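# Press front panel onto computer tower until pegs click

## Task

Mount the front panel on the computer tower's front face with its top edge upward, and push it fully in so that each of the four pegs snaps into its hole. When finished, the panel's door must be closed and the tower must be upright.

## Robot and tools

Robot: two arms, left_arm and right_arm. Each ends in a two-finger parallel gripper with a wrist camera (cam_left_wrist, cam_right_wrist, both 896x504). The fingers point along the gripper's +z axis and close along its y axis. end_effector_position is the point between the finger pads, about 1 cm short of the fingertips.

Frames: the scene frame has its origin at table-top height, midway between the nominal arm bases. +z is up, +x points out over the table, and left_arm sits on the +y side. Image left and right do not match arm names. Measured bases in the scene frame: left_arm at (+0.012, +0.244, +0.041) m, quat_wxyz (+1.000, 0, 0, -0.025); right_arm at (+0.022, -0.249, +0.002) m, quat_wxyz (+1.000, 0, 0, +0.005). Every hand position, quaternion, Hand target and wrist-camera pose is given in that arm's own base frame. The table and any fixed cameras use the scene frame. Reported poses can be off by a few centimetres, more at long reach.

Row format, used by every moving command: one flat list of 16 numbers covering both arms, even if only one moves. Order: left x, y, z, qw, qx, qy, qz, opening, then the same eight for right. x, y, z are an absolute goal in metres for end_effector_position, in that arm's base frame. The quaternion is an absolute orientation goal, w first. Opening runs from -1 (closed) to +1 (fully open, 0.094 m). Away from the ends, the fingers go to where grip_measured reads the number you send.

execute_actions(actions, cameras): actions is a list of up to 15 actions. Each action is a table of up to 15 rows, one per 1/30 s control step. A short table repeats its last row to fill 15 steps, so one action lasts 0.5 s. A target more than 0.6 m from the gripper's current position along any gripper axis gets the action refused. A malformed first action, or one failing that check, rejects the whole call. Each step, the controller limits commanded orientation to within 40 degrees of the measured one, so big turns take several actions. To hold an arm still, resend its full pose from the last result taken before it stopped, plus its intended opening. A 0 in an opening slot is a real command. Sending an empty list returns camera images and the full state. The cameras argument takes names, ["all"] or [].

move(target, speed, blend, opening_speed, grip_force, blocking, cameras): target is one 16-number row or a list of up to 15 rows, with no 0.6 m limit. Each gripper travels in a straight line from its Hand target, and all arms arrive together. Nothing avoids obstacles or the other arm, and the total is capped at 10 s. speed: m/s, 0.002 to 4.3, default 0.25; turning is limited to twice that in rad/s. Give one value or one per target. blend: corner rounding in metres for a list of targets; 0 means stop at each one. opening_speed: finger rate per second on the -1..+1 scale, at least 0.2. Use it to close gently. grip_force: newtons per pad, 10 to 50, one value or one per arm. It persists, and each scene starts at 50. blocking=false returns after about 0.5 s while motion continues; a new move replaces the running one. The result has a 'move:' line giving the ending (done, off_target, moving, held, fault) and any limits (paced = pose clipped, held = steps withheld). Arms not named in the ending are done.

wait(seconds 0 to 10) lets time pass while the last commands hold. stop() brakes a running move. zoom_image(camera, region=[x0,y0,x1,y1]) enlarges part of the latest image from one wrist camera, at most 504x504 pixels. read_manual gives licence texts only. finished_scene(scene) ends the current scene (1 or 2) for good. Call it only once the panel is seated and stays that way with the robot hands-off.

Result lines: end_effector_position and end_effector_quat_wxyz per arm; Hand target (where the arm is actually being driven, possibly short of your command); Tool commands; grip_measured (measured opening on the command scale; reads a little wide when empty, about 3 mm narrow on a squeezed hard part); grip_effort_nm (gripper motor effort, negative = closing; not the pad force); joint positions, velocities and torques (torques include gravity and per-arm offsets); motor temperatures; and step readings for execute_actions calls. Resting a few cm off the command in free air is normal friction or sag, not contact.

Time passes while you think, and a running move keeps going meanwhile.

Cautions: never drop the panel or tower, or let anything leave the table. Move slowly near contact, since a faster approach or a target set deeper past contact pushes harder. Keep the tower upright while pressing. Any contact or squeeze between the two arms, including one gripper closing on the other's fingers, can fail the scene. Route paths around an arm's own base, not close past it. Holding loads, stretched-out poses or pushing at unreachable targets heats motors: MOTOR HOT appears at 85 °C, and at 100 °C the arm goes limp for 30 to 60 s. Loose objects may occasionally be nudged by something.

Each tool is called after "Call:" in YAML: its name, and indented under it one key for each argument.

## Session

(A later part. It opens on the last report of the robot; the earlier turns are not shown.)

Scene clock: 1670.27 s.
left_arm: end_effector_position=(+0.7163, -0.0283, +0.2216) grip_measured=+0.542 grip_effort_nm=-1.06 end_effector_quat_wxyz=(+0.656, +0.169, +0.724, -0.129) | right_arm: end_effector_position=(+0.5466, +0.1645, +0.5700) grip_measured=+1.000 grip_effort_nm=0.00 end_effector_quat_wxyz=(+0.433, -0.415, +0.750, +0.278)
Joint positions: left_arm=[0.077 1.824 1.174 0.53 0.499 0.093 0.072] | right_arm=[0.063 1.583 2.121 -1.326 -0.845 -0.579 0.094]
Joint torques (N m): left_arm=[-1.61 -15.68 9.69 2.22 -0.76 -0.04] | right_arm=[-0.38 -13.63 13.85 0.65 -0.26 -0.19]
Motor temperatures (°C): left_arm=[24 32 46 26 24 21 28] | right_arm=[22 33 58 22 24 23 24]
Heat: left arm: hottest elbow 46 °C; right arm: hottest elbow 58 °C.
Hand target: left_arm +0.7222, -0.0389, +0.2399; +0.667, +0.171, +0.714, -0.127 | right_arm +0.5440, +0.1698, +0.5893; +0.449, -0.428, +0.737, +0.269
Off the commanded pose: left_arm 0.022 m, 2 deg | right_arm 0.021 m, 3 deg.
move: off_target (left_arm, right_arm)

Call:
move:
  target: [0.7030,-0.0340,0.2400,0.6657,0.1654,0.7156,-0.1329,0.20,0.545,0.17,0.59,0.4484,-0.4286,0.7370,0.2685,1]
  speed: 0.03

Scene clock: 1679.27 s.
left_arm: end_effector_position=(+0.7006, -0.0320, +0.2073) grip_measured=+0.540 grip_effort_nm=-1.06 end_effector_quat_wxyz=(+0.644, +0.160, +0.736, -0.136) | right_arm: end_effector_position=(+0.5466, +0.1645, +0.5700) grip_measured=+1.000 grip_effort_nm=0.00 end_effector_quat_wxyz=(+0.433, -0.415, +0.750, +0.278)
Joint positions: left_arm=[0.072 1.804 1.12 0.53 0.49 0.079 0.072] | right_arm=[0.063 1.583 2.121 -1.326 -0.845 -0.579 0.094]
Joint torques (N m): left_arm=[-0.56 -16.97 8.85 2.84 0.12 -0.01] | right_arm=[-0.56 -12.63 13.96 0.59 -0.27 -0.17]
Motor temperatures (°C): left_arm=[24 32 46 26 25 21 28] | right_arm=[22 33 58 22 24 23 24]
Heat: left arm: hottest elbow 46 °C; right arm: hottest elbow 58 °C.
Hand target: left_arm +0.7024, -0.0339, +0.2398; +0.666, +0.165, +0.716, -0.133 | right_arm +0.5440, +0.1698, +0.5893; +0.449, -0.428, +0.737, +0.269
Off the commanded pose: left_arm 0.033 m, 4 deg | right_arm 0.021 m, 3 deg.
move: off_target (left_arm, right_arm)

Call:
move:
  target: [0.7110,-0.0310,0.2640,0.6798,0.1761,0.6990,-0.1347,0.20,0.545,0.17,0.59,0.4484,-0.4286,0.7370,0.2685,1]
  speed: 0.03
  cameras: ["cam_right_wrist"]

Call:
zoom_image:
  camera: "cam_right_wrist"
  region: [460, 210, 660, 310]

Call:
zoom_image:
  camera: "cam_right_wrist"
  region: [440, 10, 640, 110]

Scene clock: 1689.20 s.
left_arm: end_effector_position=(+0.6987, -0.0363, +0.2076) grip_measured=+0.540 grip_effort_nm=-1.06 end_effector_quat_wxyz=(+0.642, +0.170, +0.733, -0.146) | right_arm: end_effector_position=(+0.5466, +0.1645, +0.5700) grip_measured=+1.000 grip_effort_nm=-0.01 end_effector_quat_wxyz=(+0.433, -0.415, +0.750, +0.278)
Joint positions: left_arm=[0.072 1.804 1.12 0.53 0.518 0.081 0.072] | right_arm=[0.063 1.583 2.121 -1.326 -0.845 -0.579 0.094]
Joint torques (N m): left_arm=[0.97 -17.67 11.23 2.84 0.2 -0.02] | right_arm=[-0.21 -12.81 13.94 0.7 -0.28 -0.15]
Motor temperatures (°C): left_arm=[24 33 45 26 24 21 28] | right_arm=[22 33 58 22 24 23 24]
Heat: left arm: hottest elbow 45 °C; right arm: hottest elbow 58 °C.
Hand target: left_arm +0.7076, -0.0311, +0.2638; +0.680, +0.176, +0.699, -0.135 | right_arm +0.5440, +0.1698, +0.5893; +0.449, -0.428, +0.737, +0.269
Off the commanded pose: left_arm 0.058 m, 6 deg | right_arm 0.021 m, 3 deg.
move: off_target (left_arm, right_arm)
camera_calibration:
cam_right_wrist: T_world_to_cam=[[0.854106, -0.517269, -0.0541923, -0.352294], [-0.442757, -0.668464, -0.597597, 0.731154], [0.272892, 0.534405, -0.799963, 0.307805], [0, 0, 0, 1]] pos_world=[0.540622, 0.142028, 0.664076]
Images, in order (width x height): cam_right_wrist 896x504.

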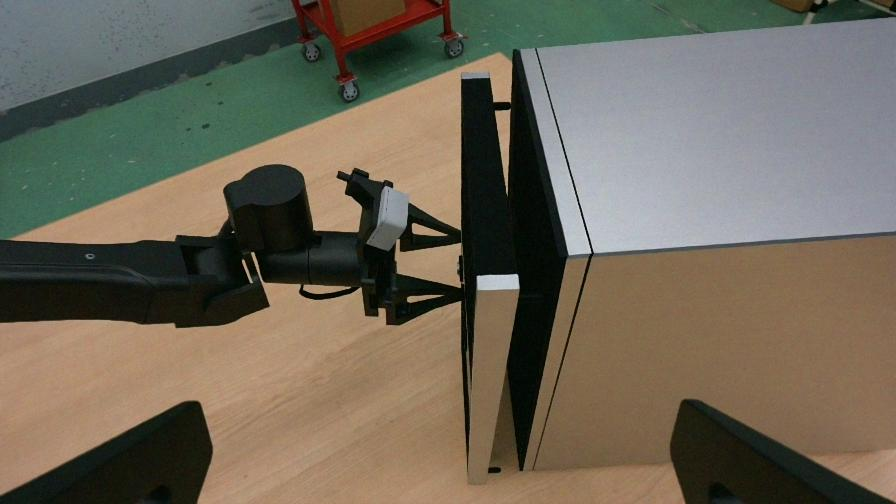

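Scaled by 2.520 from the camera's 896x504 image, which has a finer 1280x720 frame.

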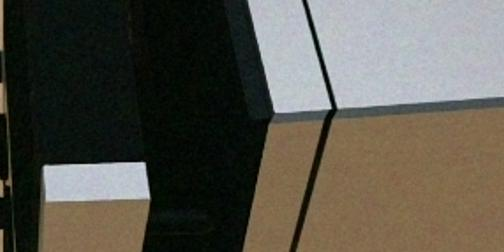

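Scaled by 2.520 from the camera's 896x504 image, which has a finer 1280x720 frame.

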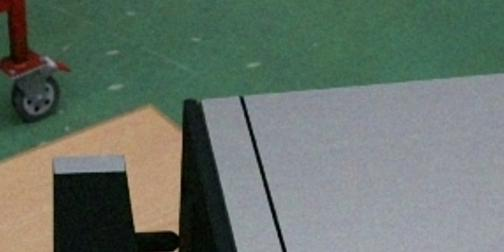

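Call:
move:
  target: [0.7140,-0.0200,0.2720,0.6909,0.1674,0.6917,-0.1304,0.20,0.545,0.17,0.59,0.4484,-0.4286,0.7370,0.2685,1]
  speed: 0.03

Scene clock: 1697.43 s.
left_arm: end_effector_position=(+0.6994, -0.0256, +0.2127) grip_measured=+0.540 grip_effort_nm=-1.06 end_effector_quat_wxyz=(+0.650, +0.166, +0.729, -0.139) | right_arm: end_effector_position=(+0.5466, +0.1645, +0.5700) grip_measured=+1.000 grip_effort_nm=-0.01 end_effector_quat_wxyz=(+0.433, -0.415, +0.750, +0.278)
Joint positions: left_arm=[0.087 1.801 1.12 0.545 0.518 0.081 0.072] | right_arm=[0.063 1.583 2.121 -1.326 -0.845 -0.579 0.094]
Joint torques (N m): left_arm=[0.67 -17.32 11.6 3.32 0.11 -0.18] | right_arm=[-0.44 -13.33 13.9 0.66 -0.28 -0.19]
Motor temperatures (°C): left_arm=[24 33 44 26 24 21 28] | right_arm=[22 33 58 22 24 23 24]
Heat: left arm: hottest elbow 44 °C; right arm: hottest elbow 58 °C.
Hand target: left_arm +0.7098, -0.0203, +0.2717; +0.690, +0.168, +0.691, -0.131 | right_arm +0.5440, +0.1698, +0.5893; +0.449, -0.428, +0.737, +0.269
Off the commanded pose: left_arm 0.061 m, 6 deg | right_arm 0.021 m, 3 deg.
move: off_target (left_arm, right_arm)

Call:
move:
  target: [0.7260,-0.0290,0.2640,0.6909,0.1674,0.6917,-0.1304,0.20,0.545,0.17,0.59,0.4484,-0.4286,0.7370,0.2685,1]
  speed: 0.03

Scene clock: 1703.07 s.
left_arm: end_effector_position=(+0.7057, -0.0254, +0.2243) grip_measured=+0.540 grip_effort_nm=-1.06 end_effector_quat_wxyz=(+0.660, +0.165, +0.721, -0.131) | right_arm: end_effector_position=(+0.5466, +0.1645, +0.5700) grip_measured=+1.000 grip_effort_nm=0.00 end_effector_quat_wxyz=(+0.433, -0.415, +0.750, +0.278)
Joint positions: left_arm=[0.084 1.801 1.14 0.553 0.502 0.081 0.072] | right_arm=[0.063 1.583 2.121 -1.326 -0.845 -0.579 0.094]
Joint torques (N m): left_arm=[-0.32 -14.68 12.56 3.3 0 -0.2] | right_arm=[-0.15 -13.1 14.05 0.62 -0.25 -0.17]
Motor temperatures (°C): left_arm=[24 33 44 26 24 21 28] | right_arm=[22 33 58 22 24 23 24]
Heat: left arm: hottest elbow 44 °C; right arm: hottest elbow 58 °C.
Hand target: left_arm +0.7221, -0.0289, +0.2642; +0.690, +0.168, +0.692, -0.131 | right_arm +0.5440, +0.1698, +0.5893; +0.449, -0.428, +0.737, +0.269
Off the commanded pose: left_arm 0.045 m, 5 deg | right_arm 0.021 m, 3 deg.
move: off_target (left_arm, right_arm)

Call:
move:
  target: [0.7240,-0.0340,0.2520,0.6786,0.1648,0.7035,-0.1334,0.20,0.545,0.17,0.59,0.4484,-0.4286,0.7370,0.2685,1]
  speed: 0.03

Scene clock: 1710.60 s.
left_arm: end_effector_position=(+0.7067, -0.0305, +0.2200) grip_measured=+0.540 grip_effort_nm=-1.06 end_effector_quat_wxyz=(+0.658, +0.165, +0.723, -0.131) | right_arm: end_effector_position=(+0.5466, +0.1645, +0.5700) grip_measured=+1.000 grip_effort_nm=0.00 end_effector_quat_wxyz=(+0.433, -0.415, +0.750, +0.278)
Joint positions: left_arm=[0.074 1.807 1.14 0.553 0.493 0.081 0.072] | right_arm=[0.063 1.583 2.121 -1.326 -0.845 -0.579 0.094]
Joint torques (N m): left_arm=[-0.5 -14.92 12 2.36 0.02 -0.19] | right_arm=[-0.21 -12.92 13.91 0.64 -0.24 -0.2]
Motor temperatures (°C): left_arm=[24 32 46 26 24 22 28] | right_arm=[22 33 58 22 24 23 24]
Heat: left arm: hottest elbow 46 °C; right arm: hottest elbow 58 °C.
Hand target: left_arm +0.7213, -0.0339, +0.2522; +0.678, +0.165, +0.703, -0.134 | right_arm +0.5440, +0.1698, +0.5893; +0.449, -0.428, +0.737, +0.269
Off the commanded pose: left_arm 0.037 m, 3 deg | right_arm 0.021 m, 3 deg.
move: off_target (left_arm, right_arm)

Call:
move:
  target: [0.7240,-0.0340,0.2520,0.6772,0.1577,0.7050,-0.1402,0.20,0.545,0.17,0.59,0.4484,-0.4286,0.7370,0.2685,1]
  speed: 0.03
  cameras: ["cam_right_wrist"]

Call:
zoom_image:
  camera: "cam_right_wrist"
  region: [460, 210, 660, 310]

Call:
zoom_image:
  camera: "cam_right_wrist"
  region: [440, 10, 640, 110]

Scene clock: 1718.53 s.
left_arm: end_effector_position=(+0.7067, -0.0305, +0.2200) grip_measured=+0.540 grip_effort_nm=-1.06 end_effector_quat_wxyz=(+0.657, +0.161, +0.724, -0.135) | right_arm: end_effector_position=(+0.5466, +0.1645, +0.5700) grip_measured=+1.000 grip_effort_nm=-0.01 end_effector_quat_wxyz=(+0.433, -0.415, +0.750, +0.278)
Joint positions: left_arm=[0.074 1.807 1.14 0.553 0.493 0.07 0.072] | right_arm=[0.063 1.583 2.121 -1.326 -0.845 -0.579 0.094]
Joint torques (N m): left_arm=[-0.38 -14.8 12.07 2.37 0.01 -0.22] | right_arm=[-0.62 -12.86 14.04 0.76 -0.26 -0.2]
Motor temperatures (°C): left_arm=[24 32 47 26 24 22 28] | right_arm=[22 33 58 22 24 23 24]
Heat: left arm: hottest elbow 47 °C; right arm: hottest elbow 58 °C.
Hand target: left_arm +0.7213, -0.0339, +0.2522; +0.677, +0.158, +0.705, -0.140 | right_arm +0.5440, +0.1698, +0.5893; +0.449, -0.428, +0.737, +0.269
Off the commanded pose: left_arm 0.037 m, 3 deg | right_arm 0.021 m, 3 deg.
move: off_target (left_arm, right_arm)
camera_calibration:
cam_right_wrist: T_world_to_cam=[[0.854106, -0.517269, -0.0541923, -0.352294], [-0.442757, -0.668464, -0.597597, 0.731154], [0.272892, 0.534405, -0.799963, 0.307805], [0, 0, 0, 1]] pos_world=[0.540622, 0.142028, 0.664076]
Images, in order (width x height): cam_right_wrist 896x504.

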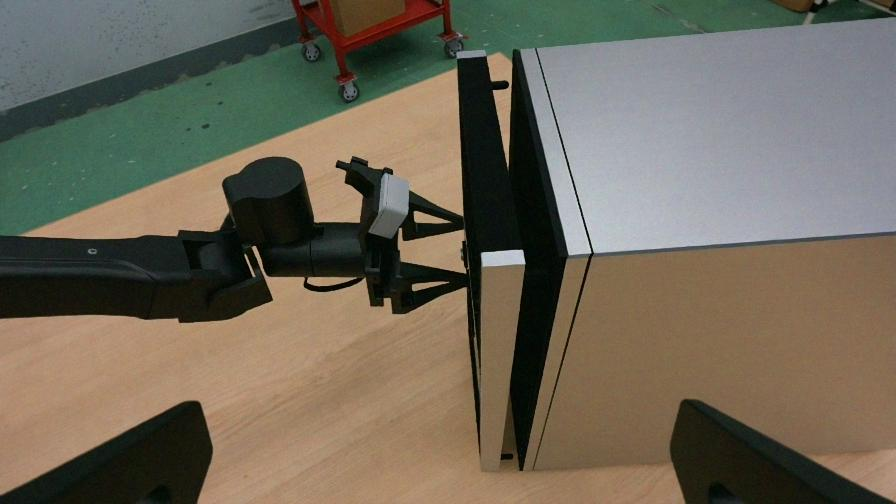

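Scaled by 2.520 from the camera's 896x504 image, which has a finer 1280x720 frame.

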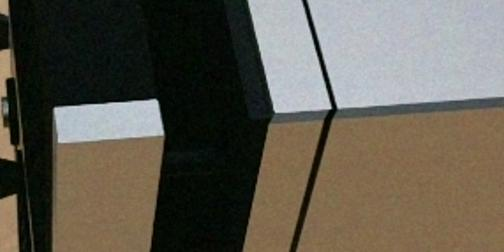

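Scaled by 2.520 from the camera's 896x504 image, which has a finer 1280x720 frame.

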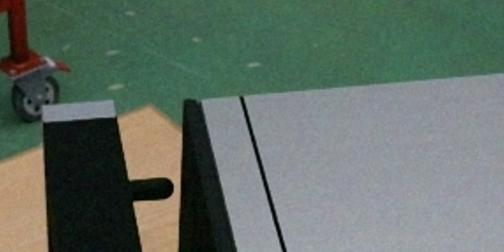

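Call:
move:
  target: [0.7170,-0.0215,0.2430,0.6756,0.1650,0.7033,-0.1472,0.20,0.545,0.17,0.59,0.4484,-0.4286,0.7370,0.2685,1]
  speed: 0.03

Scene clock: 1738.07 s.
left_arm: end_effector_position=(+0.7046, -0.0254, +0.2158) grip_measured=+0.540 grip_effort_nm=-1.06 end_effector_quat_wxyz=(+0.653, +0.168, +0.724, -0.147) | right_arm: end_effector_position=(+0.5466, +0.1645, +0.5700) grip_measured=+1.000 grip_effort_nm=-0.01 end_effector_quat_wxyz=(+0.433, -0.415, +0.750, +0.278)
Joint positions: left_arm=[0.091 1.814 1.14 0.553 0.537 0.069 0.072] | right_arm=[0.063 1.583 2.121 -1.326 -0.845 -0.579 0.094]
Joint torques (N m): left_arm=[0.21 -14.86 10.69 3.22 0.15 -0.21] | right_arm=[-0.56 -12.75 13.82 0.51 -0.26 -0.19]
Motor temperatures (°C): left_arm=[24 31 49 26 24 22 28] | right_arm=[22 33 59 22 24 23 24]
Heat: left arm: hottest elbow 49 °C; right arm: hottest elbow 59 °C.
Hand target: left_arm +0.7153, -0.0214, +0.2430; +0.675, +0.165, +0.704, -0.147 | right_arm +0.5440, +0.1698, +0.5893; +0.449, -0.428, +0.737, +0.269
Off the commanded pose: left_arm 0.030 m, 4 deg | right_arm 0.021 m, 3 deg.
move: off_target (left_arm, right_arm)

Call:
move:
  target: [0.7180,-0.0190,0.2430,0.6785,0.1784,0.7003,-0.1344,0.20,0.545,0.17,0.59,0.4484,-0.4286,0.7370,0.2685,1]
  speed: 0.03
  cameras: ["cam_right_wrist"]

Call:
zoom_image:
  camera: "cam_right_wrist"
  region: [460, 210, 660, 310]

Call:
zoom_image:
  camera: "cam_right_wrist"
  region: [440, 10, 640, 110]

Scene clock: 1751.27 s.
left_arm: end_effector_position=(+0.7044, -0.0249, +0.2153) grip_measured=+0.540 grip_effort_nm=-1.06 end_effector_quat_wxyz=(+0.654, +0.175, +0.722, -0.142) | right_arm: end_effector_position=(+0.5466, +0.1645, +0.5700) grip_measured=+1.000 grip_effort_nm=0.00 end_effector_quat_wxyz=(+0.433, -0.415, +0.750, +0.278)
Joint positions: left_arm=[0.093 1.815 1.14 0.553 0.541 0.087 0.072] | right_arm=[0.063 1.583 2.121 -1.326 -0.845 -0.579 0.094]
Joint torques (N m): left_arm=[0.73 -14.8 10.85 3.14 0.2 -0.03] | right_arm=[-0.26 -12.86 13.85 0.68 -0.3 -0.19]
Motor temperatures (°C): left_arm=[24 32 48 26 24 22 28] | right_arm=[22 33 59 22 24 23 24]
Heat: left arm: hottest elbow 48 °C; right arm: hottest elbow 59 °C.
Hand target: left_arm +0.7162, -0.0191, +0.2431; +0.678, +0.179, +0.700, -0.134 | right_arm +0.5440, +0.1698, +0.5893; +0.449, -0.428, +0.737, +0.269
Off the commanded pose: left_arm 0.031 m, 4 deg | right_arm 0.021 m, 3 deg.
move: off_target (left_arm, right_arm)
camera_calibration:
cam_right_wrist: T_world_to_cam=[[0.854106, -0.517269, -0.0541923, -0.352294], [-0.442757, -0.668464, -0.597597, 0.731154], [0.272892, 0.534405, -0.799963, 0.307805], [0, 0, 0, 1]] pos_world=[0.540622, 0.142028, 0.664076]
Images, in order (width x height): cam_right_wrist 896x504.

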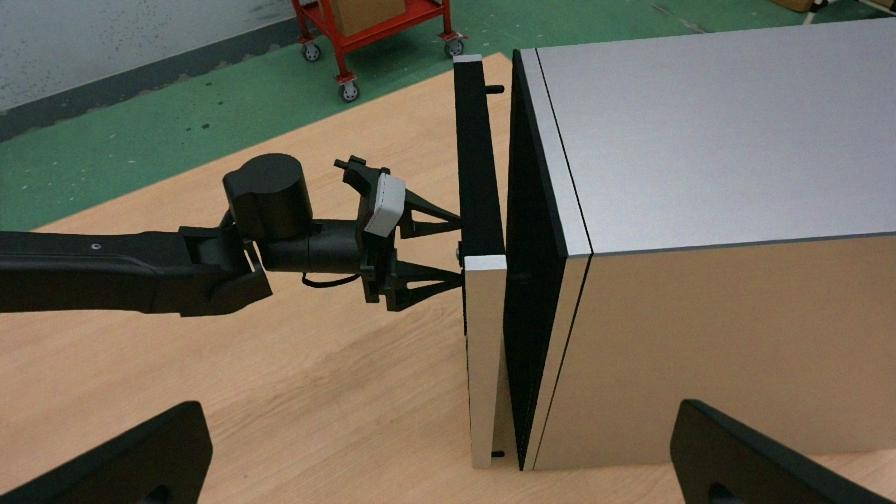

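Scaled by 2.520 from the camera's 896x504 image, which has a finer 1280x720 frame.

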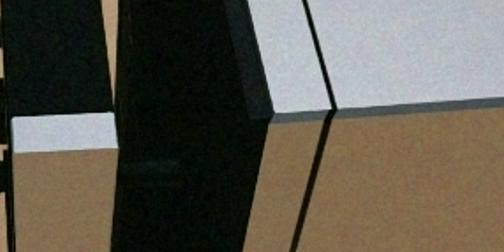

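Scaled by 2.520 from the camera's 896x504 image, which has a finer 1280x720 frame.

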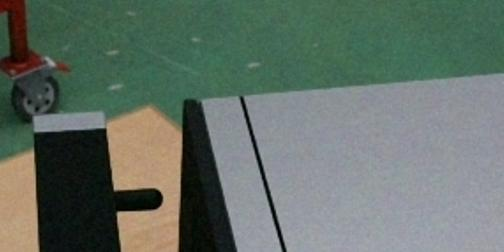

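Call:
move:
  target:
    - [0.7180,-0.0190,0.2430,0.6762,0.1679,0.7027,-0.1445,0.20,0.53,0.08,0.62,0.6925,-0.302,0.512,0.4076,1]
    - [0.7180,-0.0190,0.2430,0.6762,0.1679,0.7027,-0.1445,0.20,0.615,0.1425,0.5,0.6925,-0.302,0.512,0.4076,1]
  speed: 0.12
  blend: 0.03
  cameras: ["cam_right_wrist"]

Call:
zoom_image:
  camera: "cam_right_wrist"
  region: [270, 225, 480, 405]

Call:
zoom_image:
  camera: "cam_right_wrist"
  region: [270, 220, 400, 320]

Call:
zoom_image:
  camera: "cam_right_wrist"
  region: [360, 220, 490, 320]

Scene clock: 1781.93 s.
left_arm: end_effector_position=(+0.7043, -0.0252, +0.2154) grip_measured=+0.540 grip_effort_nm=-1.06 end_effector_quat_wxyz=(+0.653, +0.174, +0.723, -0.144) | right_arm: end_effector_position=(+0.6172, +0.1363, +0.4946) grip_measured=+1.000 grip_effort_nm=-0.01 end_effector_quat_wxyz=(+0.686, -0.292, +0.523, +0.413)
Joint positions: left_arm=[0.093 1.815 1.14 0.553 0.543 0.082 0.072] | right_arm=[-0.015 1.604 1.34 0.81 -0.998 0.505 0.094]
Joint torques (N m): left_arm=[0.85 -14.8 10.88 3.1 0.21 -0.28] | right_arm=[-0.67 -14.33 10.19 1.54 0.45 -0.2]
Motor temperatures (°C): left_arm=[24 32 49 26 24 22 28] | right_arm=[22 33 58 22 24 23 24]
Heat: left arm: hottest elbow 49 °C; right arm: hottest elbow 58 °C.
Hand target: left_arm +0.7161, -0.0191, +0.2431; +0.676, +0.169, +0.703, -0.145 | right_arm +0.6148, +0.1424, +0.5001; +0.693, -0.302, +0.512, +0.408
Off the commanded pose: left_arm 0.031 m, 4 deg | right_arm 0.009 m, 2 deg.
move: off_target (left_arm)
camera_calibration:
cam_right_wrist: T_world_to_cam=[[0.864767, -0.500489, -0.0410993, -0.446666], [-0.11132, -0.111249, -0.987538, 0.610859], [0.489679, 0.858566, -0.151919, -0.255137], [0, 0, 0, 1]] pos_world=[0.579198, 0.063458, 0.546129]
Images, in order (width x height): cam_right_wrist 896x504.

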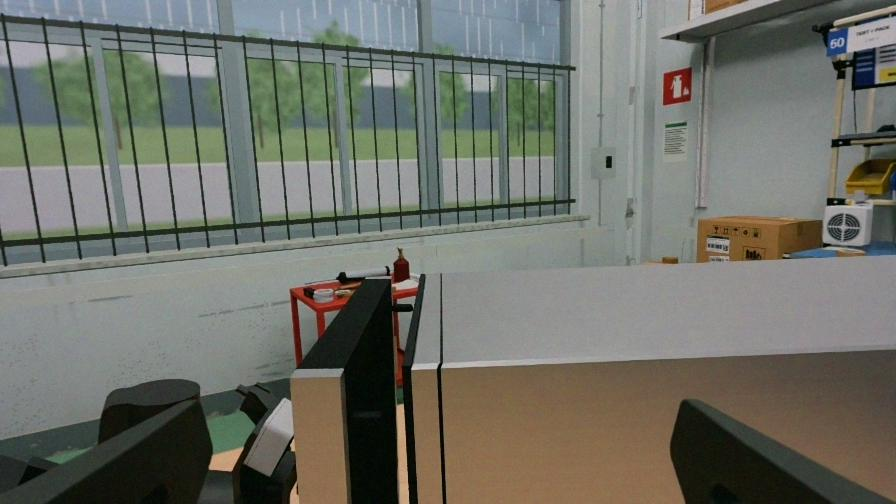

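Scaled by 2.400 from the camera's 896x504 image, which has a finer 1280x720 frame.

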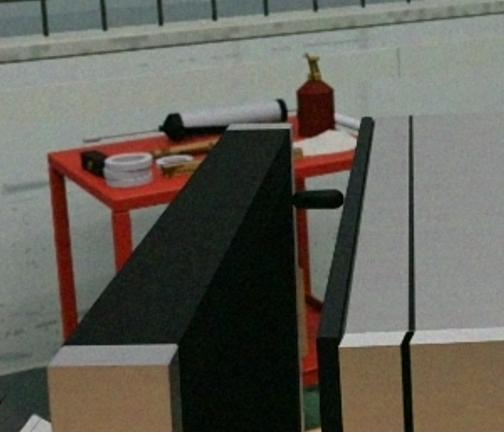

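Scaled by 3.877 from the camera's 896x504 image, which has a finer 1280x720 frame.

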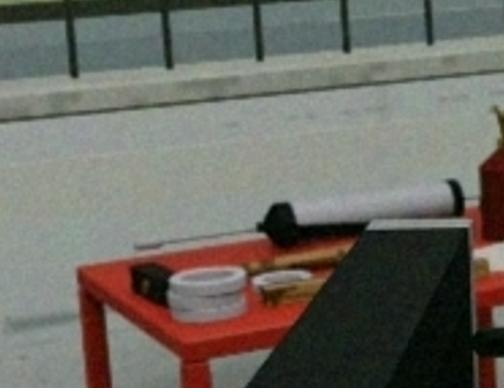

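Scaled by 3.877 from the camera's 896x504 image, which has a finer 1280x720 frame.

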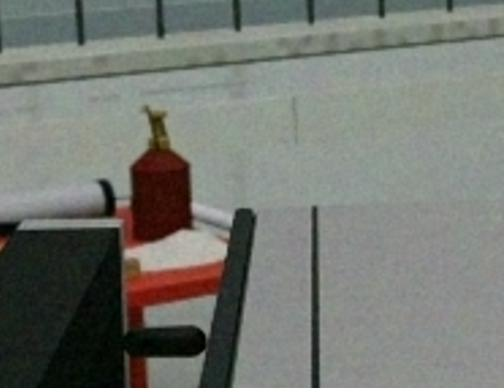

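Call:
move:
  target: [0.7190,-0.0130,0.2440,0.6762,0.1679,0.7027,-0.1445,0.20,0.615,0.1425,0.5,0.6925,-0.302,0.512,0.4076,1]
  speed: 0.03

Scene clock: 1801.67 s.
left_arm: end_effector_position=(+0.7039, -0.0184, +0.2147) grip_measured=+0.540 grip_effort_nm=-1.06 end_effector_quat_wxyz=(+0.653, +0.172, +0.723, -0.144) | right_arm: end_effector_position=(+0.6172, +0.1363, +0.4946) grip_measured=+1.000 grip_effort_nm=0.00 end_effector_quat_wxyz=(+0.686, -0.293, +0.523, +0.413)
Joint positions: left_arm=[0.105 1.816 1.14 0.553 0.552 0.082 0.072] | right_arm=[-0.015 1.604 1.34 0.81 -0.998 0.504 0.094]
Joint torques (N m): left_arm=[0.67 -14.97 11.26 3 0.21 -0.25] | right_arm=[-0.62 -14.8 10.14 1.59 0.44 -0.22]
Motor temperatures (°C): left_arm=[24 32 49 26 24 22 28] | right_arm=[22 34 58 22 24 23 24]
Heat: left arm: hottest elbow 49 °C; right arm: hottest elbow 58 °C.
Hand target: left_arm +0.7169, -0.0129, +0.2441; +0.676, +0.168, +0.703, -0.144 | right_arm +0.6148, +0.1424, +0.5001; +0.693, -0.302, +0.512, +0.408
Off the commanded pose: left_arm 0.033 m, 4 deg | right_arm 0.009 m, 2 deg.
move: off_target (left_arm)

Call:
move:
  target: [0.7320,-0.0220,0.2420,0.6762,0.1679,0.7027,-0.1445,0.20,0.615,0.1425,0.5,0.6925,-0.302,0.512,0.4076,1]
  speed: 0.03

Scene clock: 1808.63 s.
left_arm: end_effector_position=(+0.7118, -0.0188, +0.2061) grip_measured=+0.540 grip_effort_nm=-1.06 end_effector_quat_wxyz=(+0.651, +0.168, +0.727, -0.142) | right_arm: end_effector_position=(+0.6172, +0.1363, +0.4946) grip_measured=+1.000 grip_effort_nm=-0.01 end_effector_quat_wxyz=(+0.686, -0.293, +0.523, +0.413)
Joint positions: left_arm=[0.1 1.842 1.158 0.553 0.539 0.08 0.072] | right_arm=[-0.015 1.604 1.34 0.81 -0.998 0.504 0.094]
Joint torques (N m): left_arm=[-0.85 -14.97 12.31 2.78 0.02 -0.26] | right_arm=[-0.56 -14.45 10.19 1.37 0.45 -0.19]
Motor temperatures (°C): left_arm=[24 32 49 26 24 22 28] | right_arm=[22 35 58 22 24 23 24]
Heat: left arm: hottest elbow 49 °C; right arm: hottest elbow 58 °C.
Hand target: left_arm +0.7285, -0.0221, +0.2421; +0.676, +0.168, +0.703, -0.145 | right_arm +0.6148, +0.1424, +0.5001; +0.693, -0.302, +0.512, +0.408
Off the commanded pose: left_arm 0.041 m, 4 deg | right_arm 0.009 m, 2 deg.
move: off_target (left_arm)

Call:
move:
  target: [0.7320,-0.0270,0.2580,0.6762,0.1679,0.7027,-0.1445,0.20,0.615,0.1425,0.5,0.6925,-0.302,0.512,0.4076,1]
  speed: 0.03

Scene clock: 1814.27 s.
left_arm: end_effector_position=(+0.7132, -0.0229, +0.2052) grip_measured=+0.540 grip_effort_nm=-1.06 end_effector_quat_wxyz=(+0.646, +0.168, +0.731, -0.144) | right_arm: end_effector_position=(+0.6172, +0.1363, +0.4946) grip_measured=+1.000 grip_effort_nm=-0.01 end_effector_quat_wxyz=(+0.686, -0.293, +0.523, +0.413)
Joint positions: left_arm=[0.093 1.842 1.164 0.534 0.533 0.08 0.072] | right_arm=[-0.015 1.604 1.34 0.81 -0.998 0.504 0.094]
Joint torques (N m): left_arm=[-0.67 -16.91 12.6 2.35 -0.1 -0.26] | right_arm=[-0.44 -14.97 10.18 1.5 0.45 -0.16]
Motor temperatures (°C): left_arm=[24 32 49 26 24 22 28] | right_arm=[22 35 58 22 24 23 24]
Heat: left arm: hottest elbow 49 °C; right arm: hottest elbow 58 °C.
Hand target: left_arm +0.7275, -0.0271, +0.2582; +0.676, +0.168, +0.702, -0.145 | right_arm +0.6148, +0.1424, +0.5001; +0.693, -0.302, +0.512, +0.408
Off the commanded pose: left_arm 0.056 m, 5 deg | right_arm 0.009 m, 2 deg.
move: off_target (left_arm)

Call:
move:
  target: [0.7290,-0.0270,0.2630,0.6915,0.1644,0.6877,-0.1478,0.20,0.615,0.1425,0.5,0.6925,-0.302,0.512,0.4076,1]
  speed: 0.03

Scene clock: 1821.23 s.
left_arm: end_effector_position=(+0.7142, -0.0236, +0.2132) grip_measured=+0.540 grip_effort_nm=-1.06 end_effector_quat_wxyz=(+0.657, +0.163, +0.721, -0.148) | right_arm: end_effector_position=(+0.6172, +0.1363, +0.4946) grip_measured=+1.000 grip_effort_nm=-0.01 end_effector_quat_wxyz=(+0.686, -0.293, +0.523, +0.413)
Joint positions: left_arm=[0.092 1.842 1.164 0.571 0.533 0.055 0.072] | right_arm=[-0.015 1.604 1.34 0.81 -0.998 0.504 0.094]
Joint torques (N m): left_arm=[-0.67 -16.85 11.67 3.26 0 -0.25] | right_arm=[-1.03 -14.56 10.19 1.47 0.45 -0.19]
Motor temperatures (°C): left_arm=[24 32 48 26 24 22 28] | right_arm=[22 35 57 22 24 23 24]
Heat: left arm: hottest elbow 48 °C; right arm: hottest elbow 57 °C.
Hand target: left_arm +0.7252, -0.0271, +0.2628; +0.691, +0.165, +0.688, -0.148 | right_arm +0.6148, +0.1424, +0.5001; +0.693, -0.302, +0.512, +0.408
Off the commanded pose: left_arm 0.052 m, 5 deg | right_arm 0.009 m, 2 deg.
move: off_target (left_arm)

Call:
move:
  target: [0.7290,-0.0270,0.2600,0.6852,0.1791,0.6939,-0.1336,0.20,0.615,0.1425,0.5,0.6925,-0.302,0.512,0.4076,1]
  speed: 0.03
  cameras: ["cam_right_wrist"]

Call:
zoom_image:
  camera: "cam_right_wrist"
  region: [270, 225, 480, 405]

Call:
zoom_image:
  camera: "cam_right_wrist"
  region: [360, 220, 490, 320]

Scene clock: 1830.07 s.
left_arm: end_effector_position=(+0.7142, -0.0232, +0.2110) grip_measured=+0.540 grip_effort_nm=-1.06 end_effector_quat_wxyz=(+0.656, +0.170, +0.722, -0.140) | right_arm: end_effector_position=(+0.6172, +0.1363, +0.4946) grip_measured=+1.000 grip_effort_nm=-0.01 end_effector_quat_wxyz=(+0.686, -0.293, +0.523, +0.413)
Joint positions: left_arm=[0.092 1.842 1.164 0.561 0.53 0.08 0.072] | right_arm=[-0.015 1.604 1.34 0.81 -0.998 0.504 0.094]
Joint torques (N m): left_arm=[-0.56 -17.55 11.82 2.28 0.02 -0.01] | right_arm=[-1.03 -14.45 10.19 1.44 0.43 -0.19]
Motor temperatures (°C): left_arm=[24 33 47 26 24 22 28] | right_arm=[22 35 57 22 24 23 24]
Heat: left arm: hottest elbow 47 °C; right arm: hottest elbow 57 °C.
Hand target: left_arm +0.7255, -0.0271, +0.2600; +0.685, +0.179, +0.694, -0.134 | right_arm +0.6148, +0.1424, +0.5001; +0.693, -0.302, +0.512, +0.408
Off the commanded pose: left_arm 0.051 m, 5 deg | right_arm 0.009 m, 2 deg.
move: off_target (left_arm)
camera_calibration:
cam_right_wrist: T_world_to_cam=[[0.864739, -0.500568, -0.0407244, -0.446799], [-0.111008, -0.111424, -0.987553, 0.610709], [0.4898, 0.858497, -0.15192, -0.255287], [0, 0, 0, 1]] pos_world=[0.579197, 0.0635583, 0.546129]
Images, in order (width x height): cam_right_wrist 896x504.

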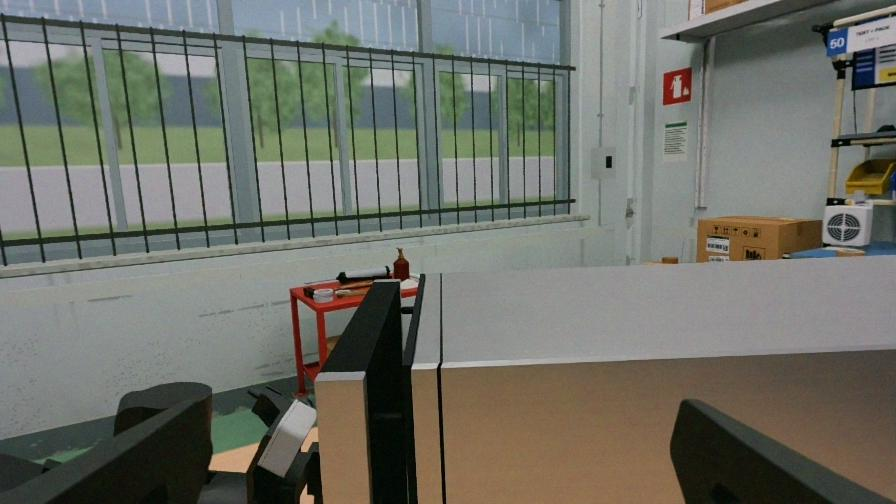

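Scaled by 2.400 from the camera's 896x504 image, which has a finer 1280x720 frame.

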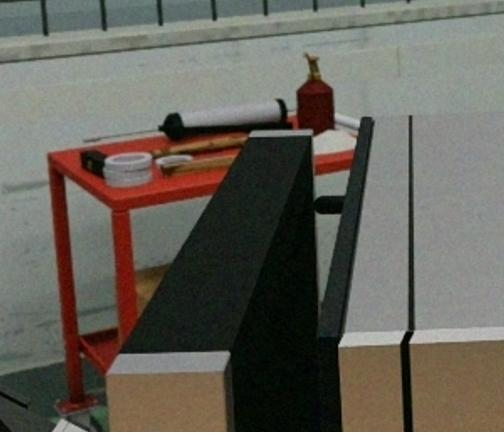

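Scaled by 3.877 from the camera's 896x504 image, which has a finer 1280x720 frame.

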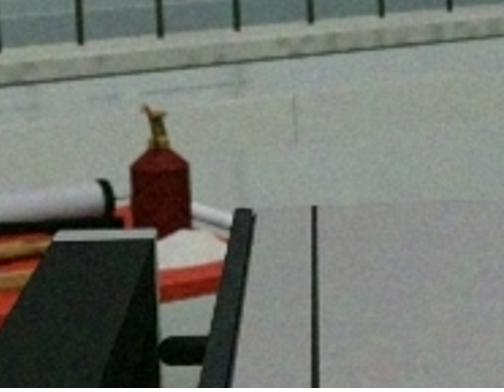

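Call:
move:
  target: [0.7170,-0.0200,0.2640,0.6950,0.1760,0.6855,-0.1360,0.20,0.615,0.1425,0.5,0.6925,-0.302,0.512,0.4076,1]
  speed: 0.03

Scene clock: 1842.67 s.
left_arm: end_effector_position=(+0.7136, -0.0249, +0.2173) grip_measured=+0.540 grip_effort_nm=-1.06 end_effector_quat_wxyz=(+0.663, +0.176, +0.714, -0.141) | right_arm: end_effector_position=(+0.6172, +0.1363, +0.4946) grip_measured=+1.000 grip_effort_nm=-0.01 end_effector_quat_wxyz=(+0.686, -0.293, +0.523, +0.413)
Joint positions: left_arm=[0.092 1.84 1.164 0.58 0.541 0.08 0.072] | right_arm=[-0.015 1.604 1.34 0.81 -0.998 0.504 0.094]
Joint torques (N m): left_arm=[0.67 -17.9 9.37 3.29 0.14 -0.18] | right_arm=[-0.67 -14.68 10.25 1.39 0.48 -0.21]
Motor temperatures (°C): left_arm=[24 33 47 26 24 22 28] | right_arm=[22 35 57 22 24 23 24]
Heat: left arm: hottest elbow 47 °C; right arm: hottest elbow 57 °C.
Hand target: left_arm +0.7155, -0.0204, +0.2633; +0.694, +0.176, +0.685, -0.136 | right_arm +0.6148, +0.1424, +0.5001; +0.693, -0.302, +0.512, +0.408
Off the commanded pose: left_arm 0.047 m, 5 deg | right_arm 0.009 m, 2 deg.
move: off_target (left_arm)

Call:
move:
  target: [0.7250,-0.0230,0.2690,0.6771,0.1721,0.7017,-0.1404,0.20,0.615,0.1425,0.5,0.6925,-0.302,0.512,0.4076,1]
  speed: 0.03

Scene clock: 1852.53 s.
left_arm: end_effector_position=(+0.7108, -0.0248, +0.2131) grip_measured=+0.540 grip_effort_nm=-1.06 end_effector_quat_wxyz=(+0.645, +0.170, +0.730, -0.146) | right_arm: end_effector_position=(+0.6172, +0.1363, +0.4946) grip_measured=+1.000 grip_effort_nm=-0.01 end_effector_quat_wxyz=(+0.686, -0.293, +0.523, +0.413)
Joint positions: left_arm=[0.092 1.825 1.164 0.514 0.538 0.08 0.072] | right_arm=[-0.015 1.604 1.34 0.81 -0.998 0.504 0.094]
Joint torques (N m): left_arm=[-0.38 -17.55 12.07 2.14 0.01 -0.15] | right_arm=[-0.56 -14.74 10.17 1.39 0.48 -0.21]
Motor temperatures (°C): left_arm=[24 33 46 26 24 22 28] | right_arm=[22 35 56 22 24 23 24]
Heat: left arm: hottest elbow 46 °C; right arm: hottest elbow 56 °C.
Hand target: left_arm +0.7212, -0.0232, +0.2689; +0.677, +0.172, +0.701, -0.141 | right_arm +0.6148, +0.1424, +0.5001; +0.693, -0.302, +0.512, +0.408
Off the commanded pose: left_arm 0.058 m, 5 deg | right_arm 0.009 m, 2 deg.
move: off_target (left_arm)

Call:
move:
  target: [0.7250,-0.0230,0.2690,0.6828,0.1708,0.6964,-0.1417,0.20,0.615,0.1425,0.5,0.6925,-0.302,0.512,0.4076,1]
  speed: 0.03

Scene clock: 1860.37 s.
left_arm: end_effector_position=(+0.7107, -0.0248, +0.2131) grip_measured=+0.540 grip_effort_nm=-1.06 end_effector_quat_wxyz=(+0.645, +0.170, +0.731, -0.146) | right_arm: end_effector_position=(+0.6172, +0.1363, +0.4946) grip_measured=+1.000 grip_effort_nm=0.00 end_effector_quat_wxyz=(+0.686, -0.293, +0.523, +0.413)
Joint positions: left_arm=[0.092 1.824 1.164 0.513 0.538 0.08 0.072] | right_arm=[-0.015 1.604 1.34 0.81 -0.998 0.504 0.094]
Joint torques (N m): left_arm=[0.32 -17.55 11.71 3.21 0.1 -0.21] | right_arm=[-0.56 -14.68 10.26 1.47 0.44 -0.19]
Motor temperatures (°C): left_arm=[24 33 46 26 24 22 28] | right_arm=[22 35 56 22 24 23 24]
Heat: left arm: hottest elbow 46 °C; right arm: hottest elbow 56 °C.
Hand target: left_arm +0.7210, -0.0233, +0.2688; +0.682, +0.171, +0.696, -0.142 | right_arm +0.6148, +0.1424, +0.5001; +0.693, -0.302, +0.512, +0.408
Off the commanded pose: left_arm 0.058 m, 6 deg | right_arm 0.009 m, 2 deg.
move: off_target (left_arm)

Call:
move:
  target: [0.7250,-0.0230,0.2690,0.6900,0.1691,0.6893,-0.1431,0.20,0.615,0.1425,0.5,0.6925,-0.302,0.512,0.4076,1]
  speed: 0.03
  cameras: ["cam_right_wrist"]

Call:
zoom_image:
  camera: "cam_right_wrist"
  region: [270, 225, 480, 405]

Call:
zoom_image:
  camera: "cam_right_wrist"
  region: [360, 220, 490, 320]

Scene clock: 1869.40 s.
left_arm: end_effector_position=(+0.7117, -0.0247, +0.2205) grip_measured=+0.540 grip_effort_nm=-1.06 end_effector_quat_wxyz=(+0.656, +0.170, +0.721, -0.145) | right_arm: end_effector_position=(+0.6172, +0.1363, +0.4946) grip_measured=+1.000 grip_effort_nm=-0.01 end_effector_quat_wxyz=(+0.686, -0.293, +0.523, +0.413)
Joint positions: left_arm=[0.092 1.824 1.164 0.547 0.538 0.072 0.072] | right_arm=[-0.015 1.604 1.34 0.81 -0.998 0.504 0.094]
Joint torques (N m): left_arm=[0.44 -16.38 11.34 3.28 0.08 -0.23] | right_arm=[-0.56 -14.8 10.19 1.39 0.46 -0.2]
Motor temperatures (°C): left_arm=[24 33 46 26 24 22 28] | right_arm=[22 35 56 22 24 23 24]
Heat: left arm: hottest elbow 46 °C; right arm: hottest elbow 56 °C.
Hand target: left_arm +0.7216, -0.0232, +0.2688; +0.689, +0.170, +0.689, -0.143 | right_arm +0.6148, +0.1424, +0.5001; +0.693, -0.302, +0.512, +0.408
Off the commanded pose: left_arm 0.050 m, 5 deg | right_arm 0.009 m, 2 deg.
move: off_target (left_arm)
camera_calibration:
cam_right_wrist: T_world_to_cam=[[0.864739, -0.500568, -0.0407244, -0.446799], [-0.111008, -0.111424, -0.987553, 0.610709], [0.4898, 0.858497, -0.15192, -0.255287], [0, 0, 0, 1]] pos_world=[0.579197, 0.0635583, 0.546129]
Images, in order (width x height): cam_right_wrist 896x504.

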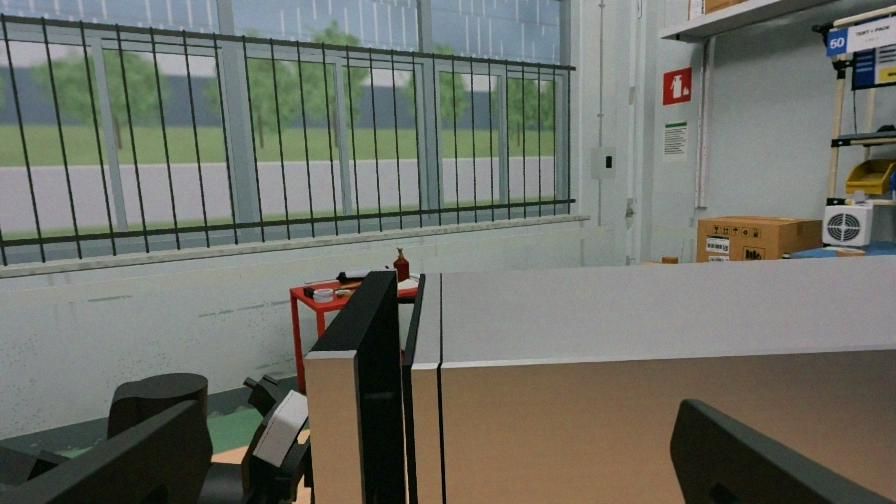

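Scaled by 2.400 from the camera's 896x504 image, which has a finer 1280x720 frame.

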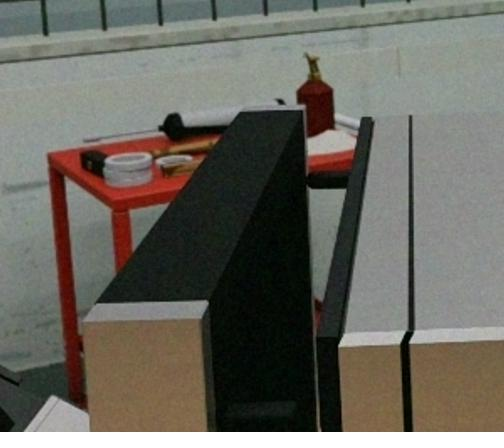

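Scaled by 3.877 from the camera's 896x504 image, which has a finer 1280x720 frame.

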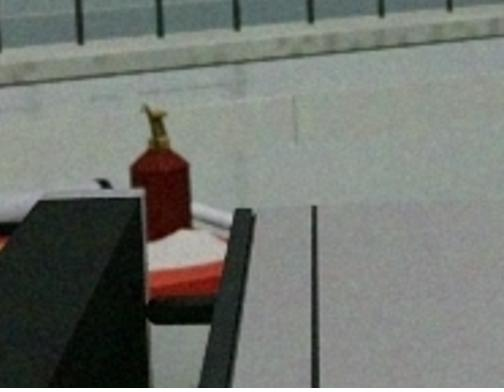

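Call:
move:
  target: [0.7300,-0.0280,0.2600,0.6900,0.1691,0.6893,-0.1431,0.20,0.615,0.1425,0.5,0.6925,-0.302,0.512,0.4076,1]
  speed: 0.03

Scene clock: 1877.43 s.
left_arm: end_effector_position=(+0.7126, -0.0239, +0.2241) grip_measured=+0.540 grip_effort_nm=-1.06 end_effector_quat_wxyz=(+0.662, +0.169, +0.716, -0.141) | right_arm: end_effector_position=(+0.6172, +0.1363, +0.4946) grip_measured=+1.000 grip_effort_nm=0.00 end_effector_quat_wxyz=(+0.686, -0.293, +0.523, +0.413)
Joint positions: left_arm=[0.091 1.824 1.164 0.563 0.53 0.07 0.072] | right_arm=[-0.015 1.604 1.34 0.81 -0.998 0.504 0.094]
Joint torques (N m): left_arm=[-1.03 -14.92 11.93 3.41 0 -0.27] | right_arm=[-0.79 -14.62 10.18 1.31 0.45 -0.21]
Motor temperatures (°C): left_arm=[24 33 46 26 24 22 28] | right_arm=[22 35 56 22 24 23 24]
Heat: left arm: hottest elbow 46 °C; right arm: hottest elbow 56 °C.
Hand target: left_arm +0.7267, -0.0281, +0.2601; +0.690, +0.170, +0.689, -0.144 | right_arm +0.6148, +0.1424, +0.5001; +0.693, -0.302, +0.512, +0.408
Off the commanded pose: left_arm 0.040 m, 4 deg | right_arm 0.009 m, 2 deg.
move: off_target (left_arm)

Call:
move:
  target: [0.7310,-0.0280,0.2500,0.6716,0.1764,0.7069,-0.1365,0.20,0.615,0.1425,0.5,0.6925,-0.302,0.512,0.4076,1]
  speed: 0.03

Scene clock: 1883.80 s.
left_arm: end_effector_position=(+0.7118, -0.0240, +0.2148) grip_measured=+0.540 grip_effort_nm=-1.06 end_effector_quat_wxyz=(+0.649, +0.169, +0.729, -0.140) | right_arm: end_effector_position=(+0.6172, +0.1363, +0.4946) grip_measured=+1.000 grip_effort_nm=-0.01 end_effector_quat_wxyz=(+0.686, -0.293, +0.523, +0.413)
Joint positions: left_arm=[0.09 1.824 1.164 0.521 0.527 0.086 0.072] | right_arm=[-0.015 1.604 1.34 0.81 -0.998 0.504 0.094]
Joint torques (N m): left_arm=[-0.38 -15.33 12.6 2.3 0.02 -0.03] | right_arm=[-0.15 -14.74 10.3 1.48 0.46 -0.19]
Motor temperatures (°C): left_arm=[24 33 46 27 24 22 28] | right_arm=[22 35 55 22 24 23 24]
Heat: left arm: hottest elbow 46 °C; right arm: hottest elbow 55 °C.
Hand target: left_arm +0.7278, -0.0281, +0.2503; +0.671, +0.176, +0.707, -0.137 | right_arm +0.6148, +0.1424, +0.5001; +0.693, -0.302, +0.512, +0.408
Off the commanded pose: left_arm 0.040 m, 4 deg | right_arm 0.009 m, 2 deg.
move: off_target (left_arm)

Call:
move:
  target: [0.7350,-0.0300,0.2530,0.6795,0.1748,0.6993,-0.1384,0.20,0.615,0.1425,0.5,0.6925,-0.302,0.512,0.4076,1]
  speed: 0.03

Scene clock: 1889.63 s.
left_arm: end_effector_position=(+0.7133, -0.0258, +0.2145) grip_measured=+0.540 grip_effort_nm=-1.06 end_effector_quat_wxyz=(+0.649, +0.171, +0.728, -0.141) | right_arm: end_effector_position=(+0.6172, +0.1363, +0.4946) grip_measured=+1.000 grip_effort_nm=-0.01 end_effector_quat_wxyz=(+0.686, -0.293, +0.523, +0.413)
Joint positions: left_arm=[0.087 1.829 1.169 0.523 0.527 0.086 0.072] | right_arm=[-0.015 1.604 1.34 0.81 -0.998 0.504 0.094]
Joint torques (N m): left_arm=[-0.26 -14.92 12.67 3.28 -0.03 -0.14] | right_arm=[-0.38 -15.03 10.26 1.32 0.44 -0.25]
Motor temperatures (°C): left_arm=[24 33 46 26 24 22 28] | right_arm=[22 35 55 22 24 23 24]
Heat: left arm: hottest elbow 46 °C; right arm: hottest elbow 55 °C.
Hand target: left_arm +0.7309, -0.0300, +0.2531; +0.679, +0.175, +0.699, -0.139 | right_arm +0.6148, +0.1424, +0.5001; +0.693, -0.302, +0.512, +0.408
Off the commanded pose: left_arm 0.044 m, 5 deg | right_arm 0.009 m, 2 deg.
move: off_target (left_arm)

Call:
move:
  target: [0.7390,-0.0315,0.2550,0.6879,0.1710,0.6913,-0.1413,0.20,0.615,0.1425,0.5,0.6925,-0.302,0.512,0.4076,1]
  speed: 0.03
  cameras: ["cam_right_wrist"]

Call:
zoom_image:
  camera: "cam_right_wrist"
  region: [270, 225, 480, 405]

Call:
zoom_image:
  camera: "cam_right_wrist"
  region: [360, 220, 490, 320]

Scene clock: 1896.30 s.
left_arm: end_effector_position=(+0.7171, -0.0265, +0.2157) grip_measured=+0.540 grip_effort_nm=-1.06 end_effector_quat_wxyz=(+0.658, +0.171, +0.720, -0.139) | right_arm: end_effector_position=(+0.6172, +0.1363, +0.4946) grip_measured=+1.000 grip_effort_nm=0.00 end_effector_quat_wxyz=(+0.686, -0.293, +0.523, +0.413)
Joint positions: left_arm=[0.086 1.842 1.175 0.556 0.525 0.081 0.072] | right_arm=[-0.015 1.604 1.34 0.81 -0.998 0.504 0.094]
Joint torques (N m): left_arm=[-1.08 -15.15 12.83 3.37 -0.09 -0.27] | right_arm=[-0.38 -14.74 10.18 1.47 0.44 -0.18]
Motor temperatures (°C): left_arm=[24 33 47 26 24 22 28] | right_arm=[22 35 55 22 24 23 24]
Heat: left arm: hottest elbow 47 °C; right arm: hottest elbow 55 °C.
Hand target: left_arm +0.7347, -0.0315, +0.2552; +0.687, +0.171, +0.691, -0.142 | right_arm +0.6148, +0.1424, +0.5001; +0.693, -0.302, +0.512, +0.408
Off the commanded pose: left_arm 0.045 m, 5 deg | right_arm 0.009 m, 2 deg.
move: off_target (left_arm)
camera_calibration:
cam_right_wrist: T_world_to_cam=[[0.864739, -0.500568, -0.0407244, -0.446799], [-0.111008, -0.111424, -0.987553, 0.610709], [0.4898, 0.858497, -0.15192, -0.255287], [0, 0, 0, 1]] pos_world=[0.579197, 0.0635583, 0.546129]
Images, in order (width x height): cam_right_wrist 896x504.

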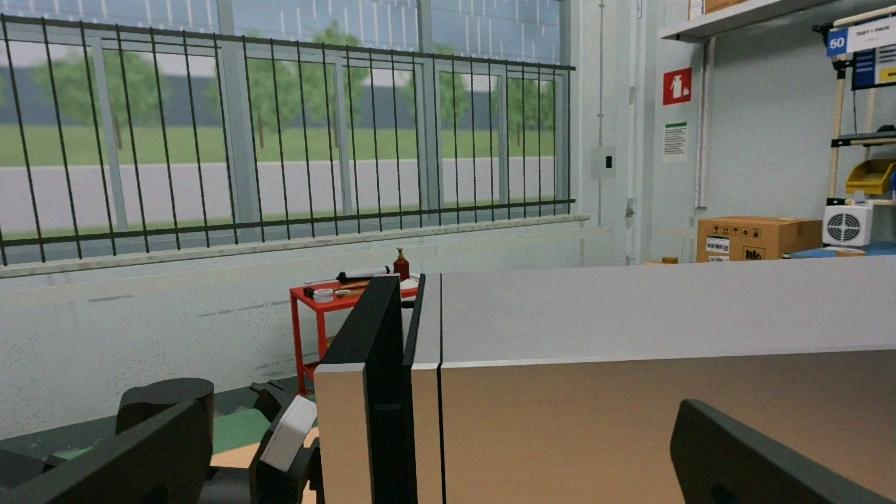

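Scaled by 2.400 from the camera's 896x504 image, which has a finer 1280x720 frame.

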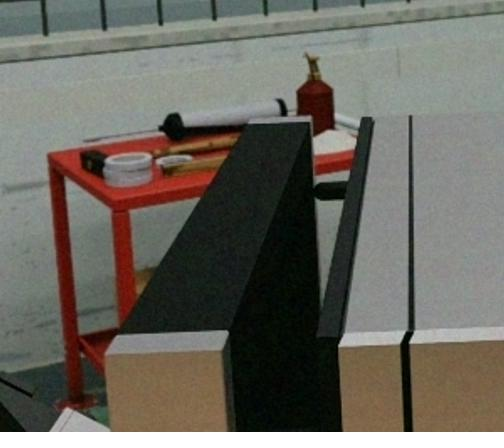

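Scaled by 3.877 from the camera's 896x504 image, which has a finer 1280x720 frame.

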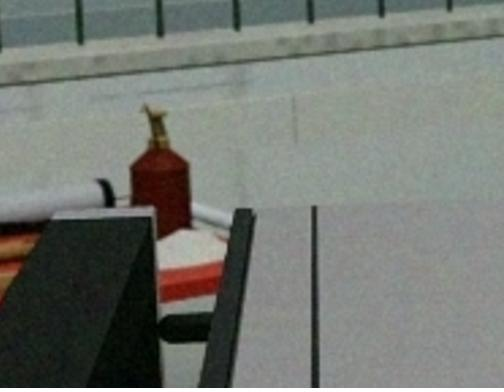

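Call:
move:
  target: [0.7450,-0.0345,0.2530,0.6850,0.1718,0.6940,-0.1408,0.20,0.615,0.1425,0.5,0.6925,-0.302,0.512,0.4076,1]
  speed: 0.03
  cameras: ["cam_right_wrist"]

Call:
zoom_image:
  camera: "cam_right_wrist"
  region: [270, 225, 480, 405]

Call:
zoom_image:
  camera: "cam_right_wrist"
  region: [360, 220, 490, 320]

Scene clock: 1904.63 s.
left_arm: end_effector_position=(+0.7177, -0.0265, +0.2157) grip_measured=+0.540 grip_effort_nm=-1.06 end_effector_quat_wxyz=(+0.658, +0.171, +0.720, -0.139) | right_arm: end_effector_position=(+0.6172, +0.1363, +0.4946) grip_measured=+1.000 grip_effort_nm=0.00 end_effector_quat_wxyz=(+0.686, -0.293, +0.523, +0.413)
Joint positions: left_arm=[0.086 1.844 1.177 0.556 0.525 0.081 0.072] | right_arm=[-0.015 1.604 1.34 0.81 -0.998 0.504 0.094]
Joint torques (N m): left_arm=[-0.85 -14.04 13.72 2.71 -0.36 -0.23] | right_arm=[-0.5 -14.45 10.18 1.46 0.47 -0.22]
Motor temperatures (°C): left_arm=[24 33 48 27 24 22 28] | right_arm=[22 35 55 22 24 23 24]
Heat: left arm: hottest elbow 48 °C; right arm: hottest elbow 55 °C.
Hand target: left_arm +0.7397, -0.0345, +0.2535; +0.685, +0.172, +0.694, -0.141 | right_arm +0.6148, +0.1424, +0.5001; +0.693, -0.302, +0.512, +0.408
Off the commanded pose: left_arm 0.047 m, 4 deg | right_arm 0.009 m, 2 deg.
move: off_target (left_arm)
camera_calibration:
cam_right_wrist: T_world_to_cam=[[0.864739, -0.500568, -0.0407244, -0.446799], [-0.111008, -0.111424, -0.987553, 0.610709], [0.4898, 0.858497, -0.15192, -0.255287], [0, 0, 0, 1]] pos_world=[0.579197, 0.0635583, 0.546129]
Images, in order (width x height): cam_right_wrist 896x504.

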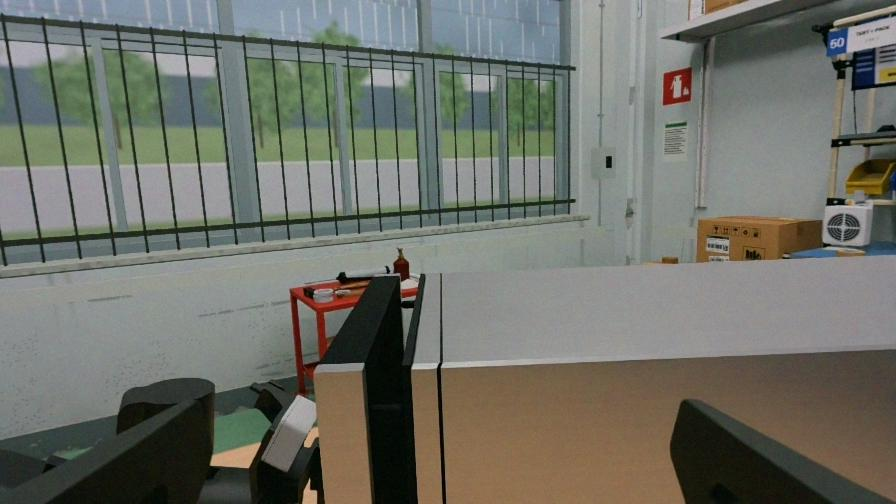

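Scaled by 2.400 from the camera's 896x504 image, which has a finer 1280x720 frame.

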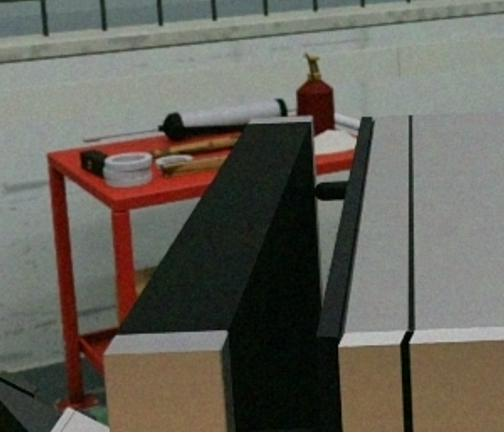

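Scaled by 3.877 from the camera's 896x504 image, which has a finer 1280x720 frame.

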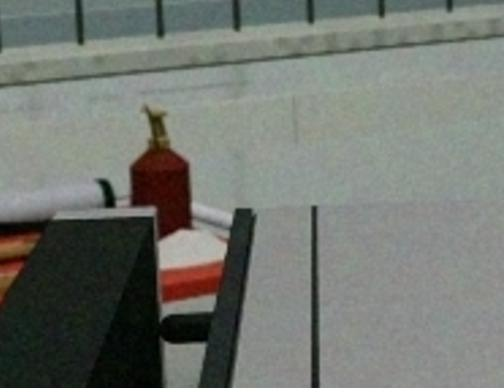

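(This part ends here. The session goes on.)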